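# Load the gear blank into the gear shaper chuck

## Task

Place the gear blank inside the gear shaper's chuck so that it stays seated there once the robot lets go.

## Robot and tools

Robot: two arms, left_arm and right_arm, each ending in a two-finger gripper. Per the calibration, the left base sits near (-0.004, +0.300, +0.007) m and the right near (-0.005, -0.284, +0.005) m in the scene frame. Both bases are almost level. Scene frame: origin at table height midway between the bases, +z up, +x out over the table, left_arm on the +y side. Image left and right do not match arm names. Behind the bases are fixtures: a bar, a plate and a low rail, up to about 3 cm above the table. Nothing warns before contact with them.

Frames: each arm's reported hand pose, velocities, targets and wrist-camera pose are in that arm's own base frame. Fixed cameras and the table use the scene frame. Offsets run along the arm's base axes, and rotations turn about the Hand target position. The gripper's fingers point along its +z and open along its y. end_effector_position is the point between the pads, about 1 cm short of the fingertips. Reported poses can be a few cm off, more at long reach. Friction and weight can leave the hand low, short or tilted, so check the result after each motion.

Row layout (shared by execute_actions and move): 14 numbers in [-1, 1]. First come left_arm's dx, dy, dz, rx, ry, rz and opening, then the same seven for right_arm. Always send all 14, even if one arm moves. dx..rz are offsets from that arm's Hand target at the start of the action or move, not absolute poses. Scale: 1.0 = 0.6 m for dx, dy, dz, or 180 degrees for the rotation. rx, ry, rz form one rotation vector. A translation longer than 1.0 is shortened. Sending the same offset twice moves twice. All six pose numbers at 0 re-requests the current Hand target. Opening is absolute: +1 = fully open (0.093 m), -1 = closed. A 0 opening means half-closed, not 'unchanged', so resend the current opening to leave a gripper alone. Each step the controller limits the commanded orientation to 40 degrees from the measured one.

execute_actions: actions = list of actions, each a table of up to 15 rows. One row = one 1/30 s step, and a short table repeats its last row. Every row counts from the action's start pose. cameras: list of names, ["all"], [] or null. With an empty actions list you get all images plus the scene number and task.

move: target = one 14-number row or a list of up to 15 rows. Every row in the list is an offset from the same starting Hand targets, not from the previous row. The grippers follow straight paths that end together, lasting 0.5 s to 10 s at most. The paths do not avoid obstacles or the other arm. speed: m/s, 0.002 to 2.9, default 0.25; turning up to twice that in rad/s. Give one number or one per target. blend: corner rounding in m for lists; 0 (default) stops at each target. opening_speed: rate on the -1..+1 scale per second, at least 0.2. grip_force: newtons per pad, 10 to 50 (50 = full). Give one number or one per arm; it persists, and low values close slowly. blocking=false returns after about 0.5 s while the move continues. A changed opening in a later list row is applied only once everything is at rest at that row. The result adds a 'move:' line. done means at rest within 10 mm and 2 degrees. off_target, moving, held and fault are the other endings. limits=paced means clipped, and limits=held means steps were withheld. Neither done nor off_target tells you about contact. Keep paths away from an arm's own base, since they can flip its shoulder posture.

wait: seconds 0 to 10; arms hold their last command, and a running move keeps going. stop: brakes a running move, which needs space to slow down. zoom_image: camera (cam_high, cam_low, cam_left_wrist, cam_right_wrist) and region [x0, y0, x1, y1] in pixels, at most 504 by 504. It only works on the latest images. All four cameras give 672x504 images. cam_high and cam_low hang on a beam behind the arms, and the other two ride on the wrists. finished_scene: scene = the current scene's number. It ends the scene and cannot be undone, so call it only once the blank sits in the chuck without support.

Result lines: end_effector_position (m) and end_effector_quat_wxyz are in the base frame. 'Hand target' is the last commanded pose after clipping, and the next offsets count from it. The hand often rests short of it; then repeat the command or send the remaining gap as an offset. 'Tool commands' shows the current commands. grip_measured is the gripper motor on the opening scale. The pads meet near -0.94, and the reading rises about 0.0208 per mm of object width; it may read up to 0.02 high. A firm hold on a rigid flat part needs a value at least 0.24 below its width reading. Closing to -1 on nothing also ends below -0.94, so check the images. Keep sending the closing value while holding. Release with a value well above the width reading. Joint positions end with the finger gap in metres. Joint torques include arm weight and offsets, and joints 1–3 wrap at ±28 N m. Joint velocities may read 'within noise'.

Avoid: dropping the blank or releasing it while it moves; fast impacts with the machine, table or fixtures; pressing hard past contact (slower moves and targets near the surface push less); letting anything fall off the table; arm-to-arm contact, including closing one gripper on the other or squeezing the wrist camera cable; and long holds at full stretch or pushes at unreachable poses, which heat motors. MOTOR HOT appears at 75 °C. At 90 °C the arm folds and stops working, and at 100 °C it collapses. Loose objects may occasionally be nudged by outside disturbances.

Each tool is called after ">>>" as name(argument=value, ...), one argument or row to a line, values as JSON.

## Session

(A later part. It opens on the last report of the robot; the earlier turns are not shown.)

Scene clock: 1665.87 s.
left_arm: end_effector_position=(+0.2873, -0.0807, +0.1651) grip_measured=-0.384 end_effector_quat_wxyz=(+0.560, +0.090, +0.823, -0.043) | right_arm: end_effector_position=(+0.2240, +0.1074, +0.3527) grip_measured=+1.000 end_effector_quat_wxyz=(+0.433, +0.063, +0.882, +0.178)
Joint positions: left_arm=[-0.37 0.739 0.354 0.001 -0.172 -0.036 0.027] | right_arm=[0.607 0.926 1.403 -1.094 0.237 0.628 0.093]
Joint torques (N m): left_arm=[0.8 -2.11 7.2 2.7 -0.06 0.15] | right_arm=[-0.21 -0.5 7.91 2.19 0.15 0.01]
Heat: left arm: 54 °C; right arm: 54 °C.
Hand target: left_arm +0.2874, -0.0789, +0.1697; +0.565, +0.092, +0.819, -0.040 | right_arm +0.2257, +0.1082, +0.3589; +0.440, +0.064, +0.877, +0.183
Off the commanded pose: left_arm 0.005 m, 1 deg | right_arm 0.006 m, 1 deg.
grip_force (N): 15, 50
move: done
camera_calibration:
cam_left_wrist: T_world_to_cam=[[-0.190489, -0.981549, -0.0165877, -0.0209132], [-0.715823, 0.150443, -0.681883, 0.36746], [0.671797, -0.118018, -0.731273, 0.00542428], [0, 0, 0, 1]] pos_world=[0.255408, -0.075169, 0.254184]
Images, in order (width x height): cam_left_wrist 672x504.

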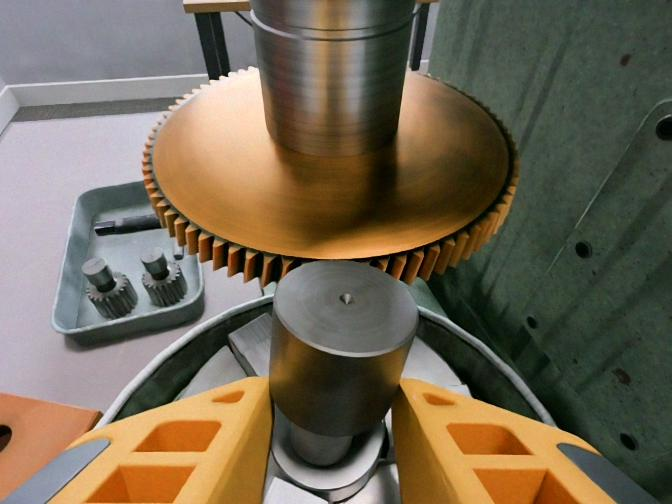

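>>> move(
  target=[0,0,0.03,0,0,0,-0.62,0,0,0,0,0,0,1],
  speed=0.05,
  grip_force=[50,50],
  cameras=["cam_left_wrist"],
)

>>> zoom_image(
  camera="cam_left_wrist",
  region=[210, 290, 460, 504],
)

Scene clock: 1682.40 s.
left_arm: end_effector_position=(+0.2831, -0.0792, +0.1669) grip_measured=-0.569 end_effector_quat_wxyz=(+0.545, +0.094, +0.832, -0.039) | right_arm: end_effector_position=(+0.2240, +0.1074, +0.3527) grip_measured=+1.000 end_effector_quat_wxyz=(+0.433, +0.063, +0.882, +0.178)
Joint positions: left_arm=[-0.37 0.726 0.392 -0.088 -0.171 -0.035 0.018] | right_arm=[0.607 0.926 1.403 -1.094 0.237 0.628 0.093]
Joint torques (N m): left_arm=[0.87 -2.03 9.94 2.79 -0.06 0.13] | right_arm=[-0.23 -0.51 7.91 2.19 0.15 0]
Heat: left arm: 54 °C; right arm: 54 °C.
Hand target: left_arm +0.2874, -0.0789, +0.1875; +0.565, +0.092, +0.819, -0.040 | right_arm +0.2257, +0.1082, +0.3589; +0.440, +0.064, +0.877, +0.183
Off the commanded pose: left_arm 0.021 m, 3 deg | right_arm 0.006 m, 1 deg.
move: off_target (left_arm)
camera_calibration:
cam_left_wrist: T_world_to_cam=[[-0.19239, -0.981024, -0.0240545, -0.0184432], [-0.739073, 0.160979, -0.654108, 0.368205], [0.645568, -0.108066, -0.756019, 0.022041], [0, 0, 0, 1]] pos_world=[0.254353, -0.0749846, 0.257065]
Images, in order (width x height): cam_left_wrist 672x504.

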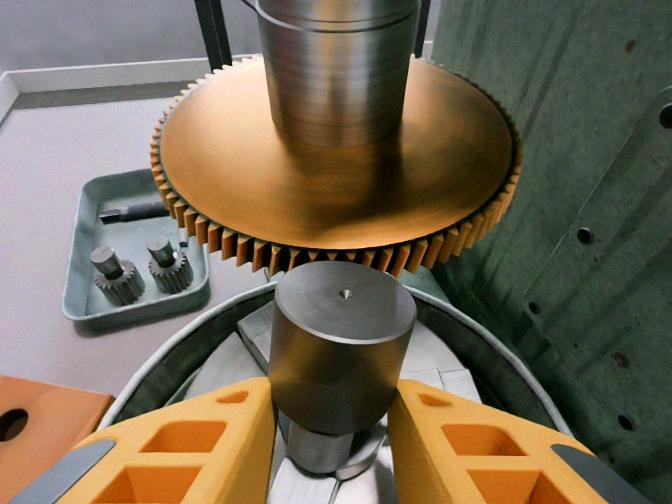

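Scaled by 2.016 from the camera's 672x504 image, which has a finer 960x720 frame.

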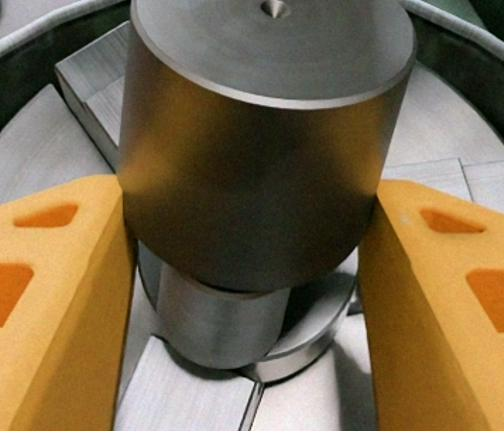

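>>> move(
  target=[0.01,0,0.02,0,0,0,-0.62,0,0,0,0,0,0,1],
  speed=0.05,
  cameras=["cam_left_wrist"],
)

>>> zoom_image(
  camera="cam_left_wrist",
  region=[210, 250, 460, 504],
)

Scene clock: 1697.60 s.
left_arm: end_effector_position=(+0.2861, -0.0764, +0.1777) grip_measured=-0.569 end_effector_quat_wxyz=(+0.542, +0.091, +0.834, -0.035) | right_arm: end_effector_position=(+0.2240, +0.1074, +0.3527) grip_measured=+1.000 end_effector_quat_wxyz=(+0.433, +0.063, +0.882, +0.178)
Joint positions: left_arm=[-0.355 0.737 0.443 -0.134 -0.166 -0.03 0.018] | right_arm=[0.607 0.926 1.403 -1.094 0.237 0.628 0.093]
Joint torques (N m): left_arm=[0.69 -0.8 10.19 2.98 0.02 0.15] | right_arm=[-0.23 -0.54 7.91 2.19 0.15 -0.01]
Heat: left arm: 54 °C; right arm: 54 °C.
Hand target: left_arm +0.2934, -0.0788, +0.1996; +0.565, +0.092, +0.819, -0.040 | right_arm +0.2257, +0.1082, +0.3589; +0.440, +0.064, +0.877, +0.183
Off the commanded pose: left_arm 0.023 m, 3 deg | right_arm 0.006 m, 1 deg.
move: off_target (left_arm)
camera_calibration:
cam_left_wrist: T_world_to_cam=[[-0.183572, -0.982615, -0.027728, -0.0167555], [-0.744141, 0.157341, -0.649229, 0.377451], [0.642305, -0.0985468, -0.760088, 0.0309091], [0, 0, 0, 1]] pos_world=[0.257948, -0.0728067, 0.268081]
Images, in order (width x height): cam_left_wrist 672x504.

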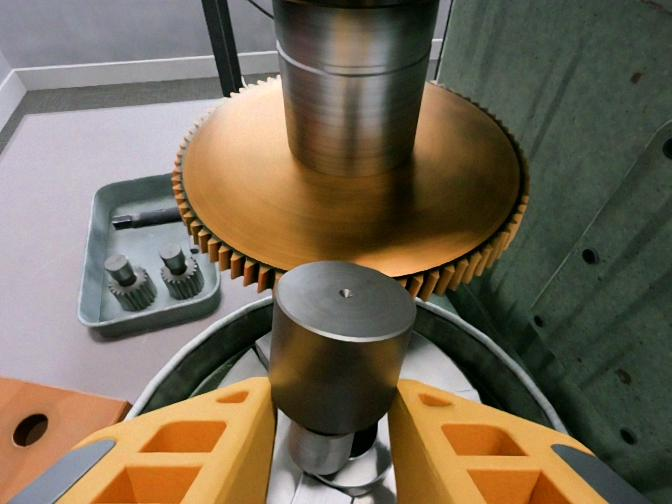

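Scaled by 1.984 from the camera's 672x504 image, which has a finer 960x720 frame.

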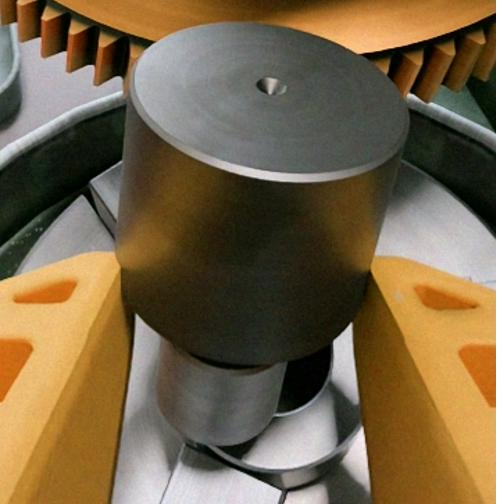

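>>> move(
  target=[-0.004,0,0,-0.053,-0.102,-0.004,-0.62,0,0,0,0,0,0,1],
  speed=0.12,
  cameras=["cam_left_wrist"],
)

>>> zoom_image(
  camera="cam_left_wrist",
  region=[210, 250, 460, 504],
)

Scene clock: 1740.93 s.
left_arm: end_effector_position=(+0.2907, -0.0789, +0.1925) grip_measured=-0.569 end_effector_quat_wxyz=(+0.681, +0.060, +0.725, -0.087) | right_arm: end_effector_position=(+0.2240, +0.1074, +0.3527) grip_measured=+1.000 end_effector_quat_wxyz=(+0.433, +0.063, +0.882, +0.178)
Joint positions: left_arm=[-0.334 0.715 0.151 0.506 -0.123 -0.052 0.018] | right_arm=[0.607 0.926 1.403 -1.094 0.237 0.628 0.093]
Joint torques (N m): left_arm=[0.73 -0.49 6.13 3.37 0.09 -0.05] | right_arm=[-0.23 -0.51 7.9 2.19 0.16 -0.01]
Heat: left arm: 56 °C; right arm: 54 °C.
Hand target: left_arm +0.2910, -0.0789, +0.1995; +0.694, +0.055, +0.711, -0.096 | right_arm +0.2257, +0.1082, +0.3589; +0.440, +0.064, +0.877, +0.183
Off the commanded pose: left_arm 0.007 m, 2 deg | right_arm 0.006 m, 1 deg.
move: done
camera_calibration:
cam_left_wrist: T_world_to_cam=[[-0.204715, -0.977031, 0.0591786, -0.0281429], [-0.479321, 0.0473498, -0.876362, 0.348868], [0.85343, -0.20777, -0.478004, -0.0853252], [0, 0, 0, 1]] pos_world=[0.234278, -0.0617433, 0.266614]
Images, in order (width x height): cam_left_wrist 672x504.

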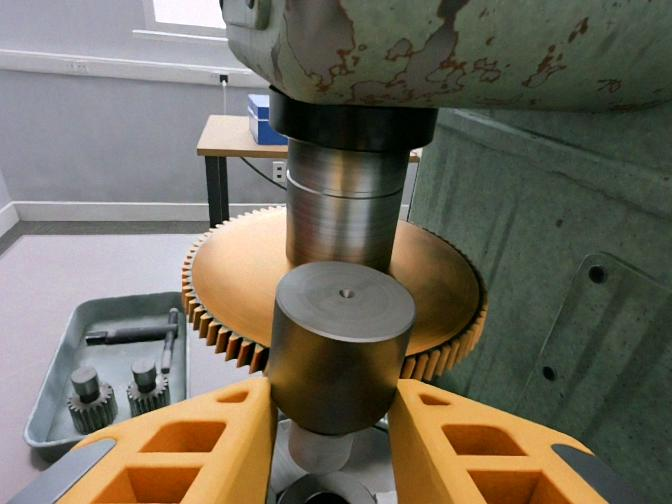

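Scaled by 1.984 from the camera's 672x504 image, which has a finer 960x720 frame.

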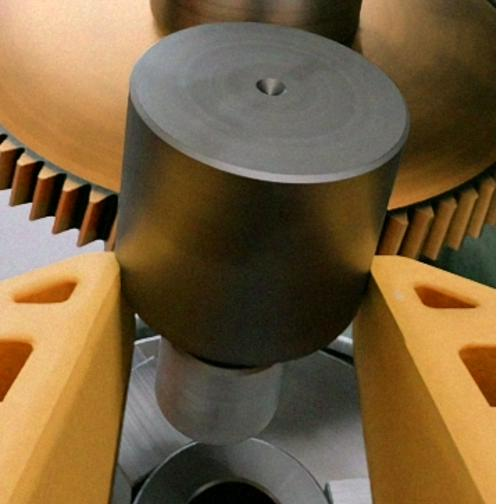

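>>> move(
  target=[0.0045,-0.0058,-0.036,-0.008,0.0015,0,-0.62,0,0,0,0,0,0,1],
  speed=0.06,
  cameras=["cam_left_wrist"],
)

>>> zoom_image(
  camera="cam_left_wrist",
  region=[210, 250, 460, 504],
)

Scene clock: 1759.17 s.
left_arm: end_effector_position=(+0.2947, -0.0802, +0.1709) grip_measured=-0.569 end_effector_quat_wxyz=(+0.680, +0.050, +0.725, -0.096) | right_arm: end_effector_position=(+0.2240, +0.1074, +0.3527) grip_measured=+1.000 end_effector_quat_wxyz=(+0.433, +0.063, +0.882, +0.178)
Joint positions: left_arm=[-0.334 0.855 0.081 0.717 -0.123 -0.078 0.018] | right_arm=[0.607 0.926 1.403 -1.094 0.237 0.628 0.093]
Joint torques (N m): left_arm=[-0.84 -0.87 5.71 3.35 -0.1 -0.06] | right_arm=[-0.23 -0.53 7.92 2.19 0.15 0]
Heat: left arm: 56 °C; right arm: 54 °C.
Hand target: left_arm +0.2937, -0.0823, +0.1781; +0.693, +0.046, +0.712, -0.105 | right_arm +0.2257, +0.1082, +0.3589; +0.440, +0.064, +0.877, +0.183
Off the commanded pose: left_arm 0.007 m, 2 deg | right_arm 0.006 m, 1 deg.
move: done
camera_calibration:
cam_left_wrist: T_world_to_cam=[[-0.202667, -0.975496, 0.0856345, -0.0323752], [-0.482927, 0.0234889, -0.875346, 0.330963], [0.851885, -0.218758, -0.475854, -0.100022], [0, 0, 0, 1]] pos_world=[0.238477, -0.0612364, 0.244884]
Images, in order (width x height): cam_left_wrist 672x504.

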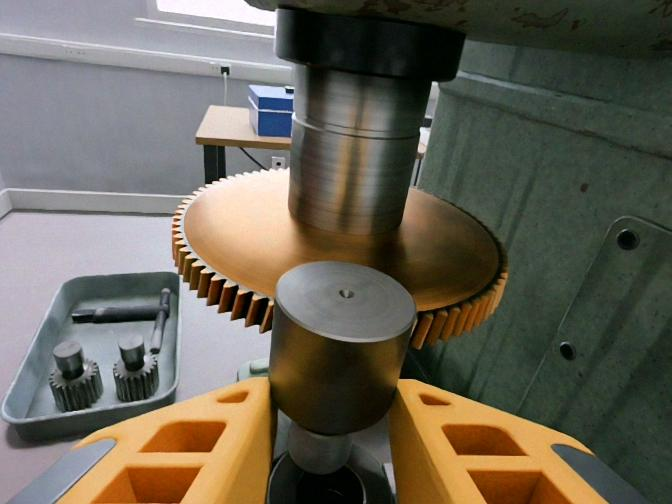

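Scaled by 1.984 from the camera's 672x504 image, which has a finer 960x720 frame.

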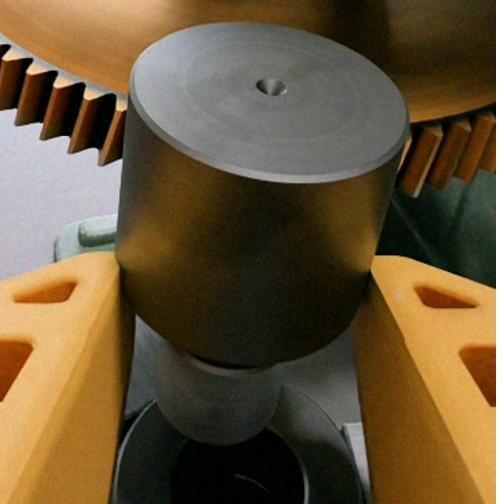

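>>> move(
  target=[-0.0067,-0.0085,-0.016,0,0,0,-0.62,0,0,0,0,0,0,1],
  speed=0.06,
  cameras=["cam_left_wrist"],
)

>>> zoom_image(
  camera="cam_left_wrist",
  region=[210, 250, 460, 504],
)

Scene clock: 1788.63 s.
left_arm: end_effector_position=(+0.2913, -0.0855, +0.1672) grip_measured=-0.569 end_effector_quat_wxyz=(+0.688, +0.049, +0.717, -0.098) | right_arm: end_effector_position=(+0.2240, +0.1074, +0.3527) grip_measured=+1.000 end_effector_quat_wxyz=(+0.433, +0.063, +0.882, +0.178)
Joint positions: left_arm=[-0.379 0.902 0.047 0.821 -0.168 -0.079 0.018] | right_arm=[0.607 0.926 1.403 -1.094 0.237 0.628 0.093]
Joint torques (N m): left_arm=[-0.88 -0.77 5.23 3.15 -0.11 -0.06] | right_arm=[-0.23 -0.51 7.92 2.19 0.15 0]
Heat: left arm: 58 °C; right arm: 54 °C.
Hand target: left_arm +0.2897, -0.0874, +0.1684; +0.693, +0.046, +0.712, -0.105 | right_arm +0.2257, +0.1082, +0.3589; +0.440, +0.064, +0.877, +0.183
Off the commanded pose: left_arm 0.003 m, 1 deg | right_arm 0.006 m, 1 deg.
move: done
camera_calibration:
cam_left_wrist: T_world_to_cam=[[-0.204511, -0.97489, 0.088119, -0.0377331], [-0.463907, 0.0172593, -0.885716, 0.321826], [0.861954, -0.222018, -0.455788, -0.10672], [0, 0, 0, 1]] pos_world=[0.233569, -0.066034, 0.23973]
Images, in order (width x height): cam_left_wrist 672x504.

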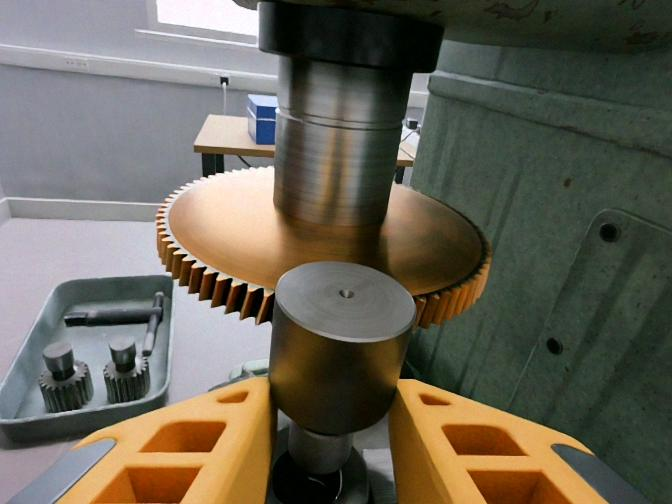

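Scaled by 1.984 from the camera's 672x504 image, which has a finer 960x720 frame.

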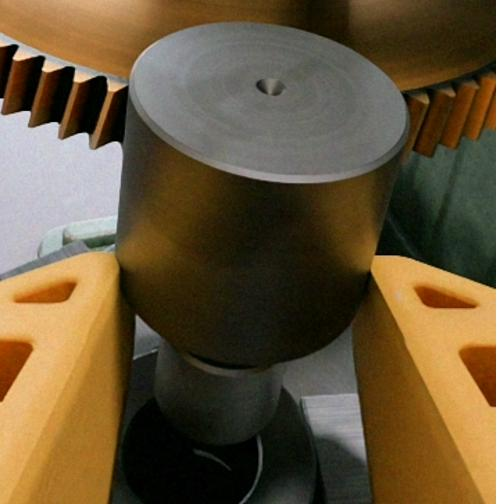

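>>> move(
  target=[-0.0035,0.009,-0.014,0,0,0,-0.62,0,0,0,0,0,0,1],
  speed=0.06,
  cameras=["cam_left_wrist"],
)

>>> zoom_image(
  camera="cam_left_wrist",
  region=[210, 250, 460, 504],
)

Scene clock: 1801.40 s.
left_arm: end_effector_position=(+0.2890, -0.0832, +0.1674) grip_measured=-0.569 end_effector_quat_wxyz=(+0.699, +0.047, +0.706, -0.103) | right_arm: end_effector_position=(+0.2240, +0.1074, +0.3527) grip_measured=+1.000 end_effector_quat_wxyz=(+0.433, +0.063, +0.882, +0.178)
Joint positions: left_arm=[-0.365 0.931 0.015 0.916 -0.152 -0.079 0.018] | right_arm=[0.607 0.926 1.403 -1.094 0.237 0.628 0.093]
Joint torques (N m): left_arm=[0.79 -0.5 4.68 2.79 0.04 -0.06] | right_arm=[-0.23 -0.51 7.92 2.19 0.16 0]
Heat: left arm: 57 °C; right arm: 54 °C.
Hand target: left_arm +0.2876, -0.0820, +0.1600; +0.693, +0.046, +0.712, -0.105 | right_arm +0.2257, +0.1082, +0.3589; +0.440, +0.064, +0.877, +0.183
Off the commanded pose: left_arm 0.008 m, 1 deg | right_arm 0.006 m, 1 deg.
move: done
camera_calibration:
cam_left_wrist: T_world_to_cam=[[-0.209945, -0.973215, 0.0936824, -0.0351389], [-0.436351, 0.00752103, -0.899745, 0.314427], [0.874941, -0.229776, -0.426242, -0.113426], [0, 0, 0, 1]] pos_world=[0.229064, -0.0626249, 0.237849]
Images, in order (width x height): cam_left_wrist 672x504.

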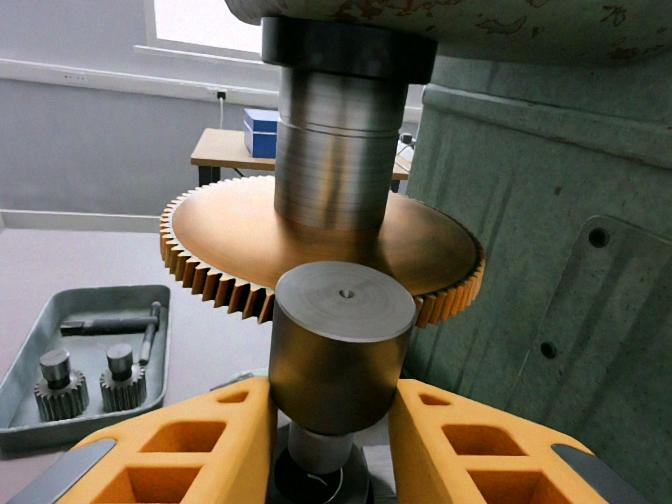

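Scaled by 1.984 from the camera's 672x504 image, which has a finer 960x720 frame.

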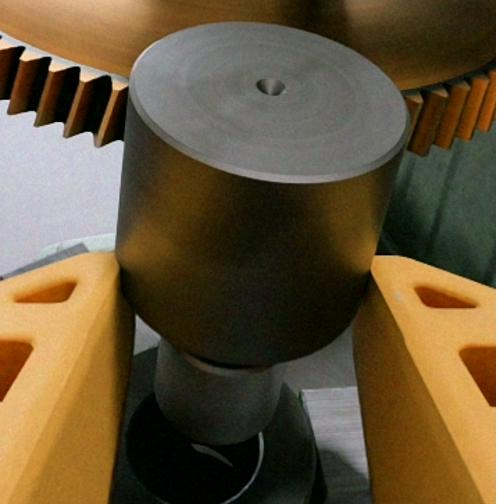

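>>> move(
  target=[-0.007,0.006,0.006,0.0024,0.009,0,-0.62,0,0,0,0,0,0,1],
  speed=0.06,
  cameras=["cam_left_wrist"],
)

>>> zoom_image(
  camera="cam_left_wrist",
  region=[210, 250, 460, 504],
)

Scene clock: 1824.70 s.
left_arm: end_effector_position=(+0.2824, -0.0781, +0.1630) grip_measured=-0.569 end_effector_quat_wxyz=(+0.686, +0.049, +0.719, -0.099) | right_arm: end_effector_position=(+0.2240, +0.1074, +0.3527) grip_measured=+1.000 end_effector_quat_wxyz=(+0.433, +0.063, +0.882, +0.178)
Joint positions: left_arm=[-0.35 0.795 0.015 0.742 -0.139 -0.081 0.018] | right_arm=[0.607 0.926 1.403 -1.094 0.237 0.628 0.093]
Joint torques (N m): left_arm=[0.76 -1.25 7.2 2.49 0.09 -0.05] | right_arm=[-0.23 -0.5 7.91 2.19 0.15 0]
Heat: left arm: 55 °C; right arm: 54 °C.
Hand target: left_arm +0.2834, -0.0784, +0.1636; +0.683, +0.047, +0.722, -0.103 | right_arm +0.2257, +0.1082, +0.3589; +0.440, +0.064, +0.877, +0.183
Off the commanded pose: left_arm 0.001 m, 1 deg | right_arm 0.006 m, 1 deg.
move: done
camera_calibration:
cam_left_wrist: T_world_to_cam=[[-0.204347, -0.974759, 0.089928, -0.0323692], [-0.468641, 0.0167611, -0.88323, 0.314761], [0.859429, -0.222629, -0.460237, -0.0979439], [0, 0, 0, 1]] pos_world=[0.225071, -0.0586331, 0.23584]
Images, in order (width x height): cam_left_wrist 672x504.

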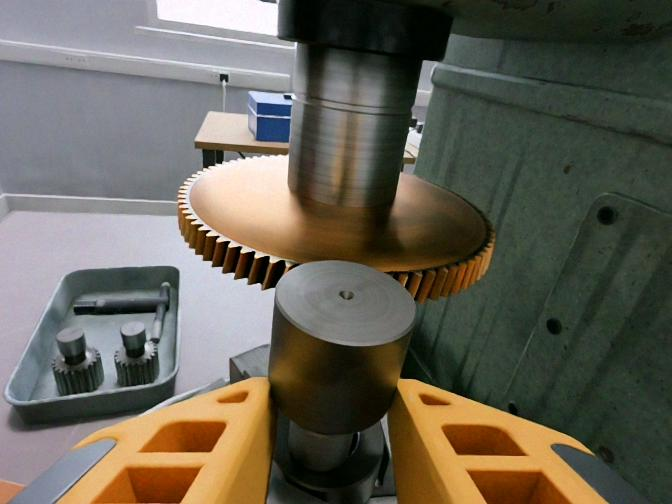

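Scaled by 1.984 from the camera's 672x504 image, which has a finer 960x720 frame.

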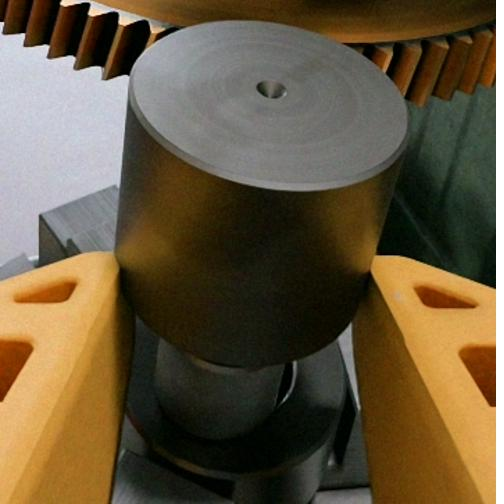

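>>> move(
  target=[0,-0.0065,-0.012,0,0,0,-0.62,0,0,0,0,0,0,1],
  speed=0.05,
  cameras=["cam_left_wrist"],
)

>>> zoom_image(
  camera="cam_left_wrist",
  region=[210, 250, 460, 504],
)

Scene clock: 1831.67 s.
left_arm: end_effector_position=(+0.2852, -0.0799, +0.1638) grip_measured=-0.569 end_effector_quat_wxyz=(+0.690, +0.046, +0.715, -0.098) | right_arm: end_effector_position=(+0.2240, +0.1074, +0.3527) grip_measured=+1.000 end_effector_quat_wxyz=(+0.433, +0.063, +0.882, +0.178)
Joint positions: left_arm=[-0.361 0.852 0.015 0.809 -0.155 -0.081 0.018] | right_arm=[0.607 0.926 1.403 -1.094 0.237 0.628 0.093]
Joint torques (N m): left_arm=[-0.96 -0.08 5.23 2.74 -0.05 -0.06] | right_arm=[-0.21 -0.51 7.91 2.19 0.16 0]
Heat: left arm: 55 °C; right arm: 54 °C.
Hand target: left_arm +0.2834, -0.0823, +0.1564; +0.683, +0.047, +0.722, -0.103 | right_arm +0.2257, +0.1082, +0.3589; +0.440, +0.064, +0.877, +0.183
Off the commanded pose: left_arm 0.008 m, 1 deg | right_arm 0.006 m, 1 deg.
move: done
camera_calibration:
cam_left_wrist: T_world_to_cam=[[-0.200791, -0.97533, 0.0917329, -0.0348133], [-0.459492, 0.0110656, -0.888113, 0.314605], [0.865188, -0.220476, -0.450378, -0.103437], [0, 0, 0, 1]] pos_world=[0.227061, -0.0602412, 0.236013]
Images, in order (width x height): cam_left_wrist 672x504.

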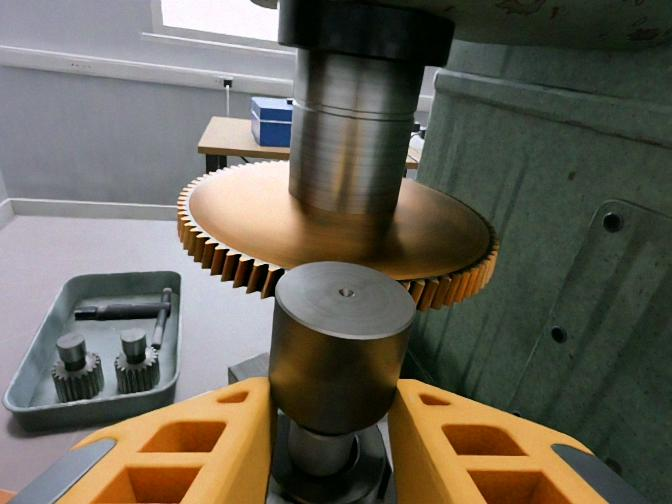

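Scaled by 1.984 from the camera's 672x504 image, which has a finer 960x720 frame.

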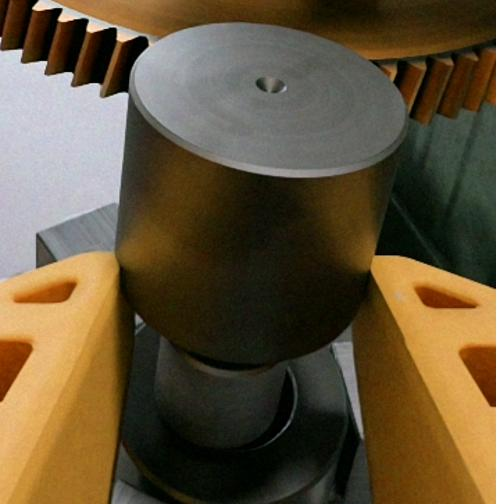

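>>> move(
  target=[-0.002,-0.004,0,0,0,0,-0.62,0,0,0,0,0,0,1],
  speed=0.02,
  cameras=["cam_left_wrist"],
)

>>> zoom_image(
  camera="cam_left_wrist",
  region=[210, 250, 460, 504],
)

Scene clock: 1838.63 s.
left_arm: end_effector_position=(+0.2846, -0.0812, +0.1638) grip_measured=-0.569 end_effector_quat_wxyz=(+0.691, +0.044, +0.715, -0.096) | right_arm: end_effector_position=(+0.2240, +0.1074, +0.3527) grip_measured=+1.000 end_effector_quat_wxyz=(+0.433, +0.063, +0.882, +0.178)
Joint positions: left_arm=[-0.379 0.852 0.015 0.809 -0.179 -0.081 0.018] | right_arm=[0.607 0.926 1.403 -1.094 0.237 0.628 0.093]
Joint torques (N m): left_arm=[-1.09 -0.27 5.14 2.73 0 -0.06] | right_arm=[-0.23 -0.5 7.92 2.19 0.16 0]
Heat: left arm: 56 °C; right arm: 54 °C.
Hand target: left_arm +0.2822, -0.0846, +0.1564; +0.683, +0.047, +0.722, -0.103 | right_arm +0.2257, +0.1082, +0.3589; +0.440, +0.064, +0.877, +0.183
Off the commanded pose: left_arm 0.009 m, 1 deg | right_arm 0.006 m, 1 deg.
move: done
camera_calibration:
cam_left_wrist: T_world_to_cam=[[-0.195267, -0.976512, 0.0910819, -0.0378146], [-0.459341, 0.00900549, -0.888214, 0.314115], [0.866531, -0.215277, -0.45031, -0.103113], [0, 0, 0, 1]] pos_world=[0.226253, -0.061953, 0.236013]
Images, in order (width x height): cam_left_wrist 672x504.

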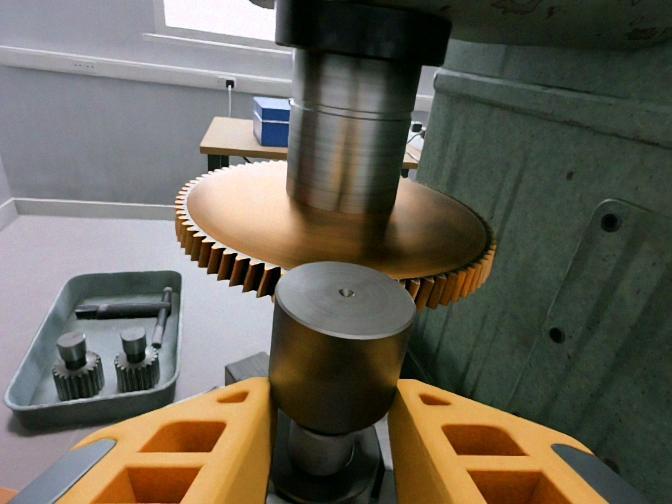

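Scaled by 1.984 from the camera's 672x504 image, which has a finer 960x720 frame.

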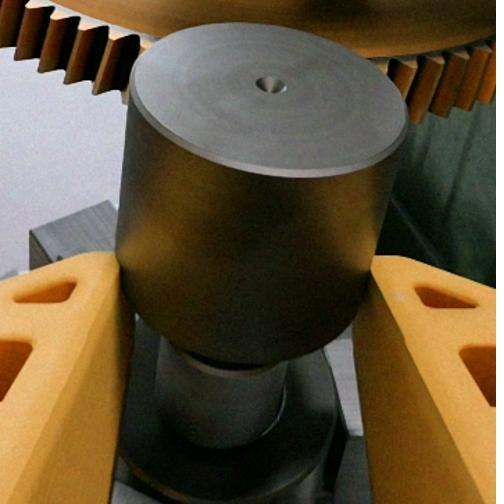

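>>> move(
  target=[-0.001,-0.003,-0.008,0,0.002,0,-0.62,0,0,0,0,0,0,1],
  speed=0.02,
  cameras=["cam_left_wrist"],
)

>>> zoom_image(
  camera="cam_left_wrist",
  region=[210, 250, 460, 504],
)

Scene clock: 1843.10 s.
left_arm: end_effector_position=(+0.2849, -0.0821, +0.1642) grip_measured=-0.569 end_effector_quat_wxyz=(+0.695, +0.041, +0.712, -0.095) | right_arm: end_effector_position=(+0.2240, +0.1074, +0.3527) grip_measured=+1.000 end_effector_quat_wxyz=(+0.433, +0.063, +0.882, +0.178)
Joint positions: left_arm=[-0.393 0.88 0.009 0.854 -0.198 -0.081 0.018] | right_arm=[0.607 0.926 1.403 -1.094 0.237 0.628 0.093]
Joint torques (N m): left_arm=[-1.21 -0.12 4.59 2.63 0.05 -0.1] | right_arm=[-0.21 -0.51 7.92 2.2 0.15 0]
Heat: left arm: 56 °C; right arm: 54 °C.
Hand target: left_arm +0.2816, -0.0865, +0.1515; +0.680, +0.047, +0.724, -0.103 | right_arm +0.2257, +0.1082, +0.3589; +0.440, +0.064, +0.877, +0.183
Off the commanded pose: left_arm 0.014 m, 2 deg | right_arm 0.006 m, 1 deg.
move: off_target (left_arm)
camera_calibration:
cam_left_wrist: T_world_to_cam=[[-0.190598, -0.977279, 0.0927292, -0.0403907], [-0.450417, 0.00312963, -0.892813, 0.312343], [0.872237, -0.211935, -0.440779, -0.106227], [0, 0, 0, 1]] pos_world=[0.225641, -0.0629636, 0.235787]
Images, in order (width x height): cam_left_wrist 672x504.

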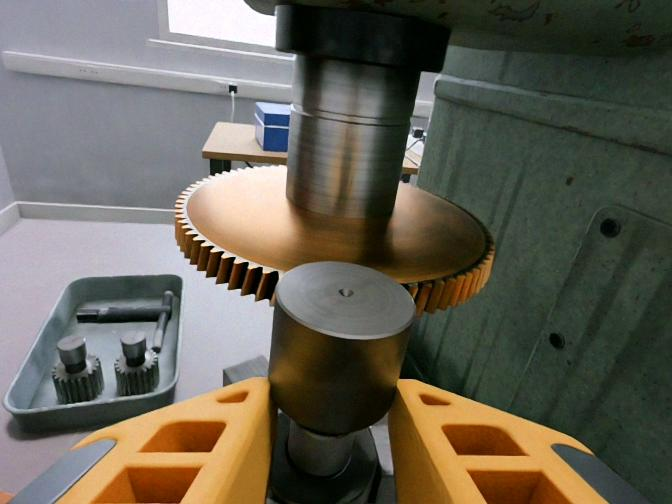

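Scaled by 1.984 from the camera's 672x504 image, which has a finer 960x720 frame.

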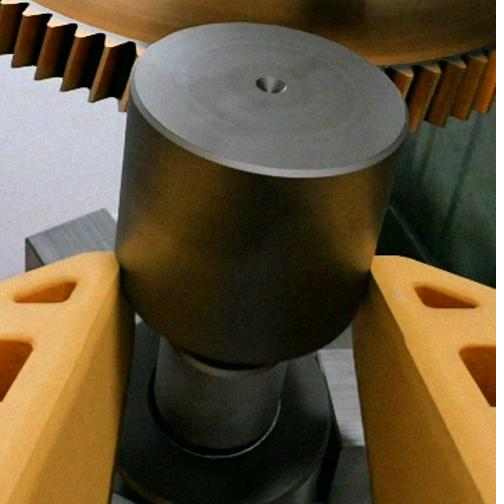

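>>> move(
  target=[-0.0035,0.0005,-0.012,0,0.004,0,-0.62,0,0,0,0,0,0,1],
  speed=0.02,
  cameras=["cam_left_wrist"],
)

>>> zoom_image(
  camera="cam_left_wrist",
  region=[210, 250, 460, 504],
)

Scene clock: 1849.57 s.
left_arm: end_effector_position=(+0.2844, -0.0825, +0.1645) grip_measured=-0.569 end_effector_quat_wxyz=(+0.698, +0.040, +0.709, -0.097) | right_arm: end_effector_position=(+0.2240, +0.1074, +0.3527) grip_measured=+1.000 end_effector_quat_wxyz=(+0.433, +0.063, +0.882, +0.178)
Joint positions: left_arm=[-0.397 0.894 0.002 0.884 -0.203 -0.084 0.018] | right_arm=[0.607 0.926 1.403 -1.094 0.237 0.628 0.093]
Joint torques (N m): left_arm=[-1.03 0.23 4.49 2.34 0.07 -0.12] | right_arm=[-0.21 -0.51 7.91 2.19 0.16 0]
Heat: left arm: 56 °C; right arm: 54 °C.
Hand target: left_arm +0.2795, -0.0863, +0.1445; +0.676, +0.046, +0.728, -0.104 | right_arm +0.2257, +0.1082, +0.3589; +0.440, +0.064, +0.877, +0.183
Off the commanded pose: left_arm 0.021 m, 4 deg | right_arm 0.006 m, 1 deg.
joint sent to its limit (left arm) — joint 3 (elbow), lower limit, where the elbow is as bent as it goes. The joint targets still meet the commanded pose.
move: off_target (left_arm)
camera_calibration:
cam_left_wrist: T_world_to_cam=[[-0.190931, -0.976786, 0.0971299, -0.0414714], [-0.443336, -0.00247336, -0.896352, 0.310402], [0.875785, -0.214203, -0.432572, -0.108411], [0, 0, 0, 1]] pos_world=[0.224639, -0.0629628, 0.235362]
Images, in order (width x height): cam_left_wrist 672x504.

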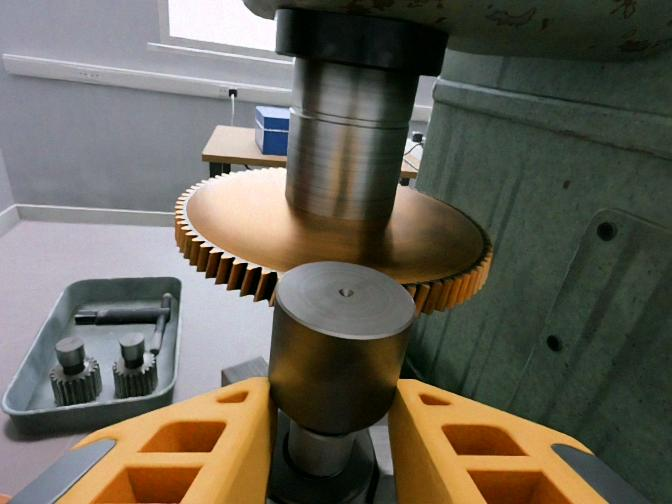

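Scaled by 1.984 from the camera's 672x504 image, which has a finer 960x720 frame.

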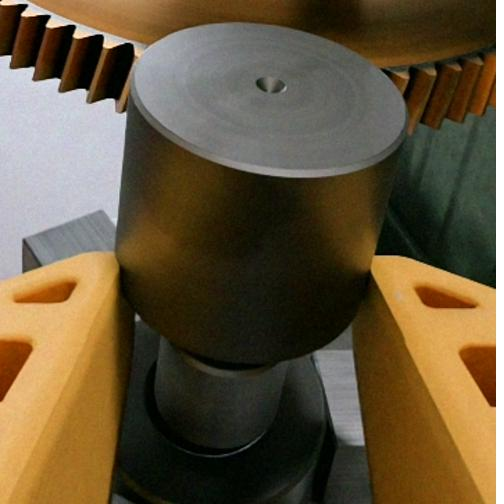

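>>> move(
  target=[-0.009,0.0095,0.01,0,0,0,-0.62,0,0,0,0,0,0,1],
  speed=0.02,
  cameras=["cam_left_wrist"],
)

>>> zoom_image(
  camera="cam_left_wrist",
  region=[210, 250, 460, 504],
)

Scene clock: 1859.90 s.
left_arm: end_effector_position=(+0.2784, -0.0819, +0.1627) grip_measured=-0.569 end_effector_quat_wxyz=(+0.689, +0.045, +0.716, -0.102) | right_arm: end_effector_position=(+0.2240, +0.1074, +0.3527) grip_measured=+1.000 end_effector_quat_wxyz=(+0.433, +0.063, +0.882, +0.178)
Joint positions: left_arm=[-0.391 0.782 0.002 0.75 -0.181 -0.09 0.018] | right_arm=[0.607 0.926 1.403 -1.094 0.237 0.628 0.093]
Joint torques (N m): left_arm=[0.77 -1.18 4.83 2.48 0.09 -0.06] | right_arm=[-0.21 -0.53 7.91 2.19 0.16 0.01]
Heat: left arm: 55 °C; right arm: 54 °C.
Hand target: left_arm +0.2741, -0.0805, +0.1505; +0.676, +0.046, +0.728, -0.104 | right_arm +0.2257, +0.1082, +0.3589; +0.440, +0.064, +0.877, +0.183
Off the commanded pose: left_arm 0.013 m, 2 deg | right_arm 0.006 m, 1 deg.
move: off_target (left_arm)
camera_calibration:
cam_left_wrist: T_world_to_cam=[[-0.203542, -0.974022, 0.0992581, -0.0384535], [-0.463051, 0.00644472, -0.886308, 0.310734], [0.862644, -0.226363, -0.452334, -0.0979638], [0, 0, 0, 1]] pos_world=[0.220567, -0.0616325, 0.234911]
Images, in order (width x height): cam_left_wrist 672x504.

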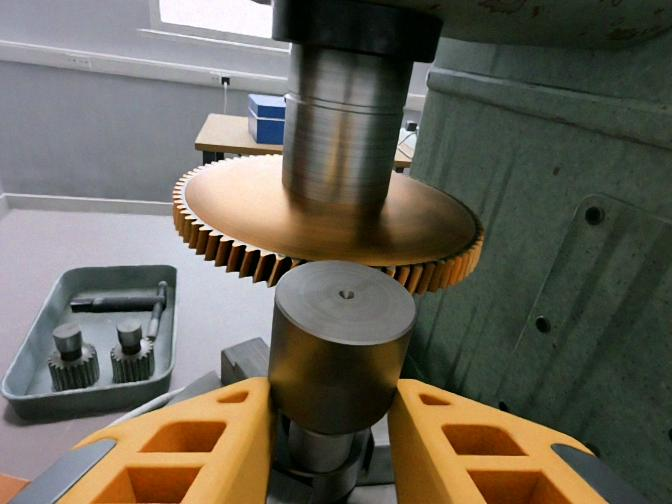

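Scaled by 1.984 from the camera's 672x504 image, which has a finer 960x720 frame.

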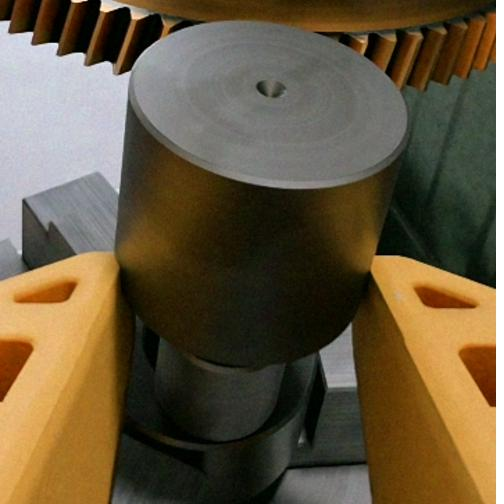

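>>> move(
  target=[0.0155,-0.004,0.012,0,0,0,-0.62,0,0,0,0,0,0,1],
  speed=0.03,
  cameras=["cam_left_wrist"],
)

>>> zoom_image(
  camera="cam_left_wrist",
  region=[260, 400, 390, 504],
)

Scene clock: 1868.93 s.
left_arm: end_effector_position=(+0.2806, -0.0815, +0.1616) grip_measured=-0.569 end_effector_quat_wxyz=(+0.687, +0.045, +0.718, -0.101) | right_arm: end_effector_position=(+0.2240, +0.1074, +0.3527) grip_measured=+1.000 end_effector_quat_wxyz=(+0.433, +0.063, +0.882, +0.178)
Joint positions: left_arm=[-0.382 0.807 0.006 0.767 -0.174 -0.091 0.018] | right_arm=[0.607 0.926 1.403 -1.094 0.237 0.628 0.093]
Joint torques (N m): left_arm=[0.73 0.36 7.8 2.35 0.1 -0.04] | right_arm=[-0.23 -0.5 7.91 2.19 0.15 0]
Heat: left arm: 55 °C; right arm: 54 °C.
Hand target: left_arm +0.2834, -0.0829, +0.1578; +0.676, +0.046, +0.728, -0.104 | right_arm +0.2257, +0.1082, +0.3589; +0.440, +0.064, +0.877, +0.183
Off the commanded pose: left_arm 0.005 m, 2 deg | right_arm 0.006 m, 1 deg.
move: done
camera_calibration:
cam_left_wrist: T_world_to_cam=[[-0.202316, -0.974296, 0.0990737, -0.0378232], [-0.466916, 0.00703702, -0.884274, 0.311612], [0.860847, -0.225162, -0.456338, -0.0989984], [0, 0, 0, 1]] pos_world=[0.223067, -0.0613345, 0.234121]
Images, in order (width x height): cam_left_wrist 672x504.

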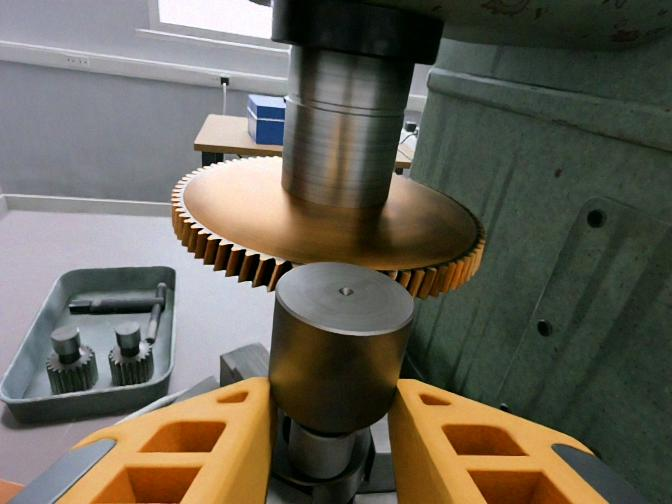

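Scaled by 3.877 from the camera's 672x504 image, which has a finer 960x720 frame.

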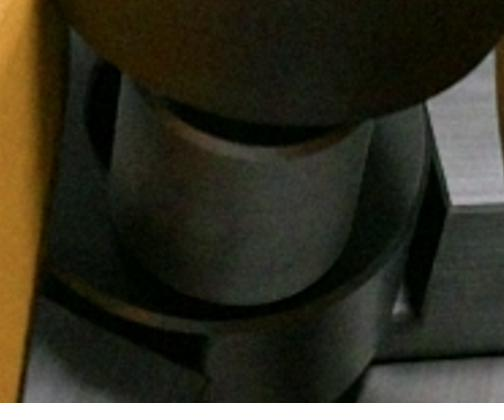

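>>> move(
  target=[0.005,-0.001,0,0,0,0,-0.62,0,0,0,0,0,0,1],
  speed=0.02,
  cameras=["cam_left_wrist"],
)

>>> zoom_image(
  camera="cam_left_wrist",
  region=[260, 400, 390, 504],
)

Scene clock: 1874.43 s.
left_arm: end_effector_position=(+0.2834, -0.0819, +0.1621) grip_measured=-0.569 end_effector_quat_wxyz=(+0.688, +0.044, +0.717, -0.101) | right_arm: end_effector_position=(+0.2240, +0.1074, +0.3527) grip_measured=+1.000 end_effector_quat_wxyz=(+0.433, +0.063, +0.882, +0.178)
Joint positions: left_arm=[-0.378 0.842 0.012 0.797 -0.17 -0.091 0.018] | right_arm=[0.607 0.926 1.403 -1.094 0.237 0.628 0.093]
Joint torques (N m): left_arm=[0.72 0.36 7.65 2.34 0.09 -0.04] | right_arm=[-0.23 -0.53 7.91 2.19 0.15 0.01]
Heat: left arm: 55 °C; right arm: 54 °C.
Hand target: left_arm +0.2864, -0.0835, +0.1576; +0.676, +0.046, +0.728, -0.104 | right_arm +0.2257, +0.1082, +0.3589; +0.440, +0.064, +0.877, +0.183
Off the commanded pose: left_arm 0.006 m, 2 deg | right_arm 0.006 m, 1 deg.
move: done
camera_calibration:
cam_left_wrist: T_world_to_cam=[[-0.201725, -0.974374, 0.0995081, -0.0379678], [-0.465742, 0.00605203, -0.8849, 0.313], [0.861622, -0.224851, -0.455028, -0.101608], [0, 0, 0, 1]] pos_world=[0.225666, -0.0617357, 0.234518]
Images, in order (width x height): cam_left_wrist 672x504.

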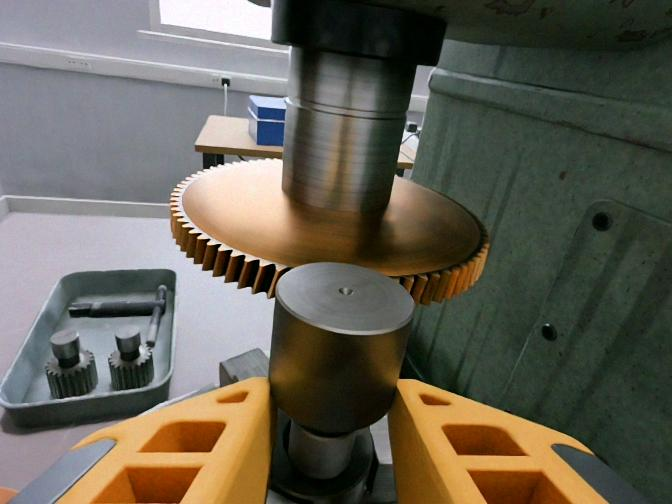

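Scaled by 3.877 from the camera's 672x504 image, which has a finer 960x720 frame.

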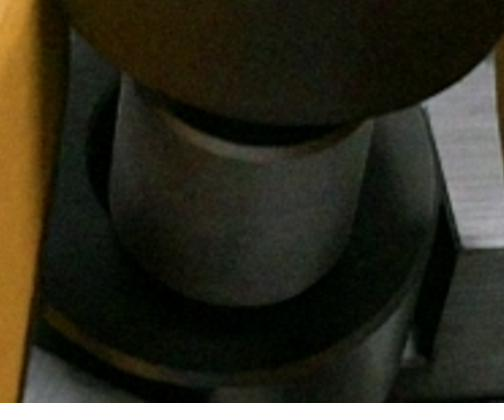

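>>> move(
  target=[-0.001,0.0075,-0.004,0,0,0,-0.62,0,0,0,0,0,0,1],
  speed=0.02,
  cameras=["cam_left_wrist"],
)

>>> zoom_image(
  camera="cam_left_wrist",
  region=[260, 400, 390, 504],
)

Scene clock: 1883.80 s.
left_arm: end_effector_position=(+0.2843, -0.0801, +0.1633) grip_measured=-0.569 end_effector_quat_wxyz=(+0.689, +0.047, +0.715, -0.106) | right_arm: end_effector_position=(+0.2240, +0.1074, +0.3527) grip_measured=+1.000 end_effector_quat_wxyz=(+0.433, +0.063, +0.882, +0.178)
Joint positions: left_arm=[-0.35 0.842 0.012 0.802 -0.133 -0.091 0.018] | right_arm=[0.607 0.926 1.403 -1.094 0.237 0.628 0.093]
Joint torques (N m): left_arm=[1.01 -0.29 6.58 2.34 0.04 -0.01] | right_arm=[-0.23 -0.51 7.91 2.19 0.16 0]
Heat: left arm: 54 °C; right arm: 54 °C.
Hand target: left_arm +0.2858, -0.0790, +0.1552; +0.676, +0.046, +0.728, -0.104 | right_arm +0.2257, +0.1082, +0.3589; +0.440, +0.064, +0.877, +0.183
Off the commanded pose: left_arm 0.008 m, 2 deg | right_arm 0.006 m, 1 deg.
move: done
camera_calibration:
cam_left_wrist: T_world_to_cam=[[-0.21147, -0.97211, 0.101406, -0.0335519], [-0.461577, 0.00787601, -0.887065, 0.313911], [0.861526, -0.234394, -0.450369, -0.102933], [0, 0, 0, 1]] pos_world=[0.226478, -0.0592155, 0.235504]
Images, in order (width x height): cam_left_wrist 672x504.

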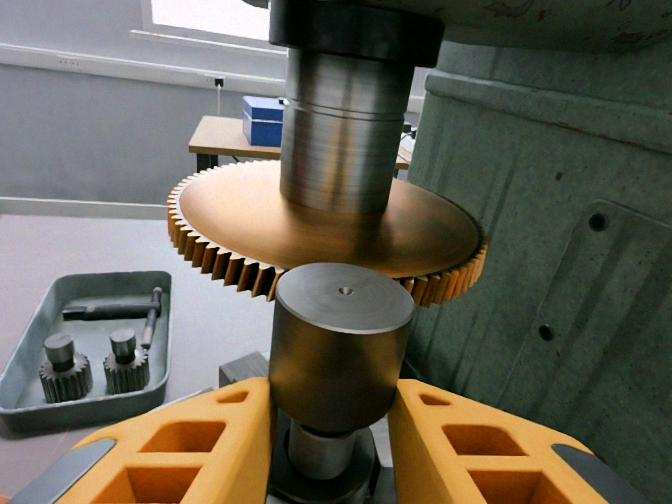

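Scaled by 3.877 from the camera's 672x504 image, which has a finer 960x720 frame.

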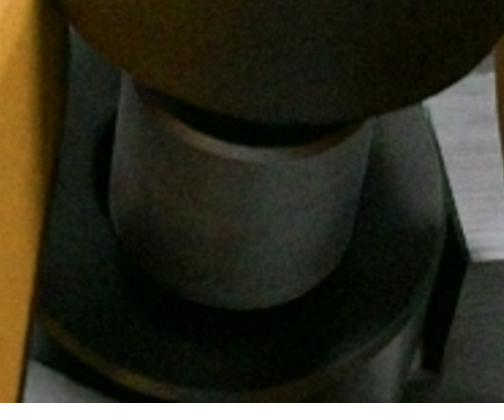

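>>> move(
  target=[-0.004,0.003,-0.010,0,0,0,-0.62,0,0,0,0,0,0,1],
  speed=0.01,
  cameras=["cam_left_wrist"],
)

>>> zoom_image(
  camera="cam_left_wrist",
  region=[260, 400, 390, 504],
)

Scene clock: 1889.57 s.
left_arm: end_effector_position=(+0.2853, -0.0793, +0.1641) grip_measured=-0.569 end_effector_quat_wxyz=(+0.691, +0.046, +0.714, -0.106) | right_arm: end_effector_position=(+0.2240, +0.1074, +0.3527) grip_measured=+1.000 end_effector_quat_wxyz=(+0.433, +0.063, +0.882, +0.178)
Joint positions: left_arm=[-0.342 0.853 0.012 0.819 -0.126 -0.091 0.018] | right_arm=[0.607 0.926 1.403 -1.094 0.237 0.628 0.093]
Joint torques (N m): left_arm=[0.96 0.05 4.38 2.61 0.04 -0.03] | right_arm=[-0.21 -0.51 7.9 2.2 0.15 0]
Heat: left arm: 53 °C; right arm: 54 °C.
Hand target: left_arm +0.2834, -0.0772, +0.1492; +0.676, +0.046, +0.728, -0.104 | right_arm +0.2257, +0.1082, +0.3589; +0.440, +0.064, +0.877, +0.183
Off the commanded pose: left_arm 0.015 m, 2 deg | right_arm 0.006 m, 1 deg.
move: off_target (left_arm)
camera_calibration:
cam_left_wrist: T_world_to_cam=[[-0.2112, -0.972082, 0.102227, -0.0328338], [-0.457552, 0.00590299, -0.889163, 0.314124], [0.863736, -0.234565, -0.446025, -0.104641], [0, 0, 0, 1]] pos_world=[0.227176, -0.0583165, 0.235992]
Images, in order (width x height): cam_left_wrist 672x504.

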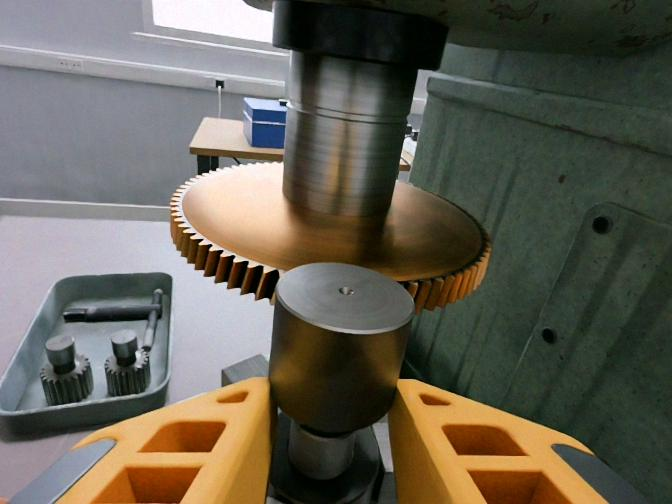

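Scaled by 3.877 from the camera's 672x504 image, which has a finer 960x720 frame.

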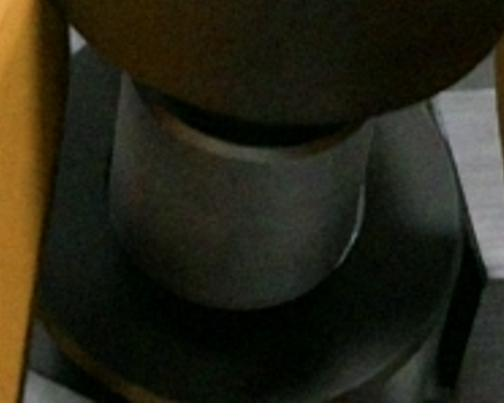

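>>> move(
  target=[
    [0,0,0.018,0,0,0,-0.62,0,0,0,0,0,0,1],
    [0,0,0.018,0,0,0,-0.39,0,0,0,0,0,0,1],
  ],
  speed=0.03,
  cameras=["cam_left_wrist"],
)

>>> zoom_image(
  camera="cam_left_wrist",
  region=[260, 400, 390, 504],
)

Scene clock: 1912.47 s.
left_arm: end_effector_position=(+0.2814, -0.0779, +0.1625) grip_measured=-0.388 end_effector_quat_wxyz=(+0.685, +0.047, +0.719, -0.105) | right_arm: end_effector_position=(+0.2240, +0.1074, +0.3527) grip_measured=+1.000 end_effector_quat_wxyz=(+0.433, +0.063, +0.882, +0.178)
Joint positions: left_arm=[-0.342 0.783 0.012 0.732 -0.125 -0.091 0.027] | right_arm=[0.607 0.926 1.403 -1.094 0.237 0.628 0.093]
Joint torques (N m): left_arm=[1.02 -0.92 7.68 2.23 0.03 -0.02] | right_arm=[-0.23 -0.51 7.91 2.19 0.16 0]
Heat: left arm: 53 °C; right arm: 54 °C.
Hand target: left_arm +0.2834, -0.0772, +0.1600; +0.676, +0.046, +0.728, -0.104 | right_arm +0.2257, +0.1082, +0.3589; +0.440, +0.064, +0.877, +0.183
Off the commanded pose: left_arm 0.003 m, 2 deg | right_arm 0.006 m, 1 deg.
move: done
camera_calibration:
cam_left_wrist: T_world_to_cam=[[-0.209998, -0.972558, 0.100158, -0.0321854], [-0.471219, 0.0109202, -0.881949, 0.31382], [0.856653, -0.232404, -0.460581, -0.0971943], [0, 0, 0, 1]] pos_world=[0.224381, -0.0573174, 0.235231]
Images, in order (width x height): cam_left_wrist 672x504.

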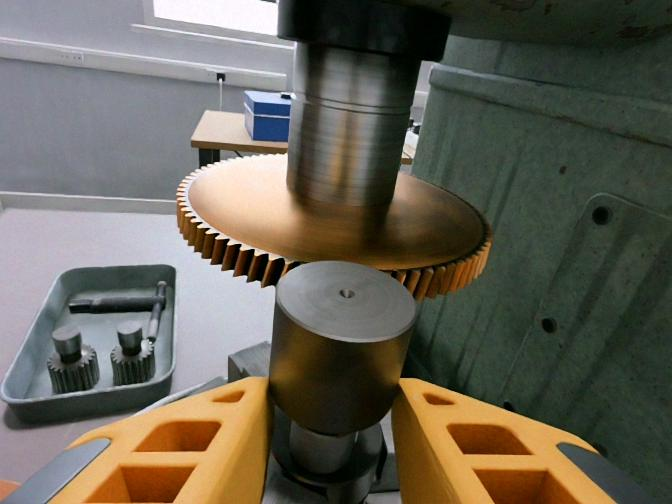

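Scaled by 3.877 from the camera's 672x504 image, which has a finer 960x720 frame.

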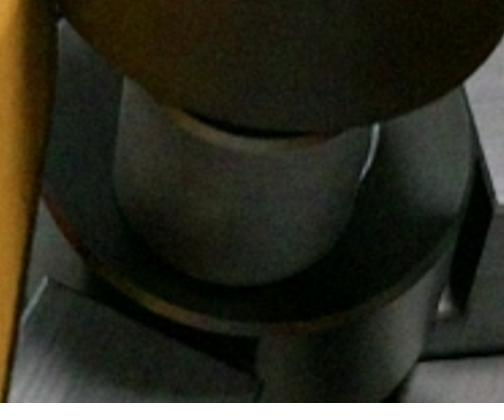

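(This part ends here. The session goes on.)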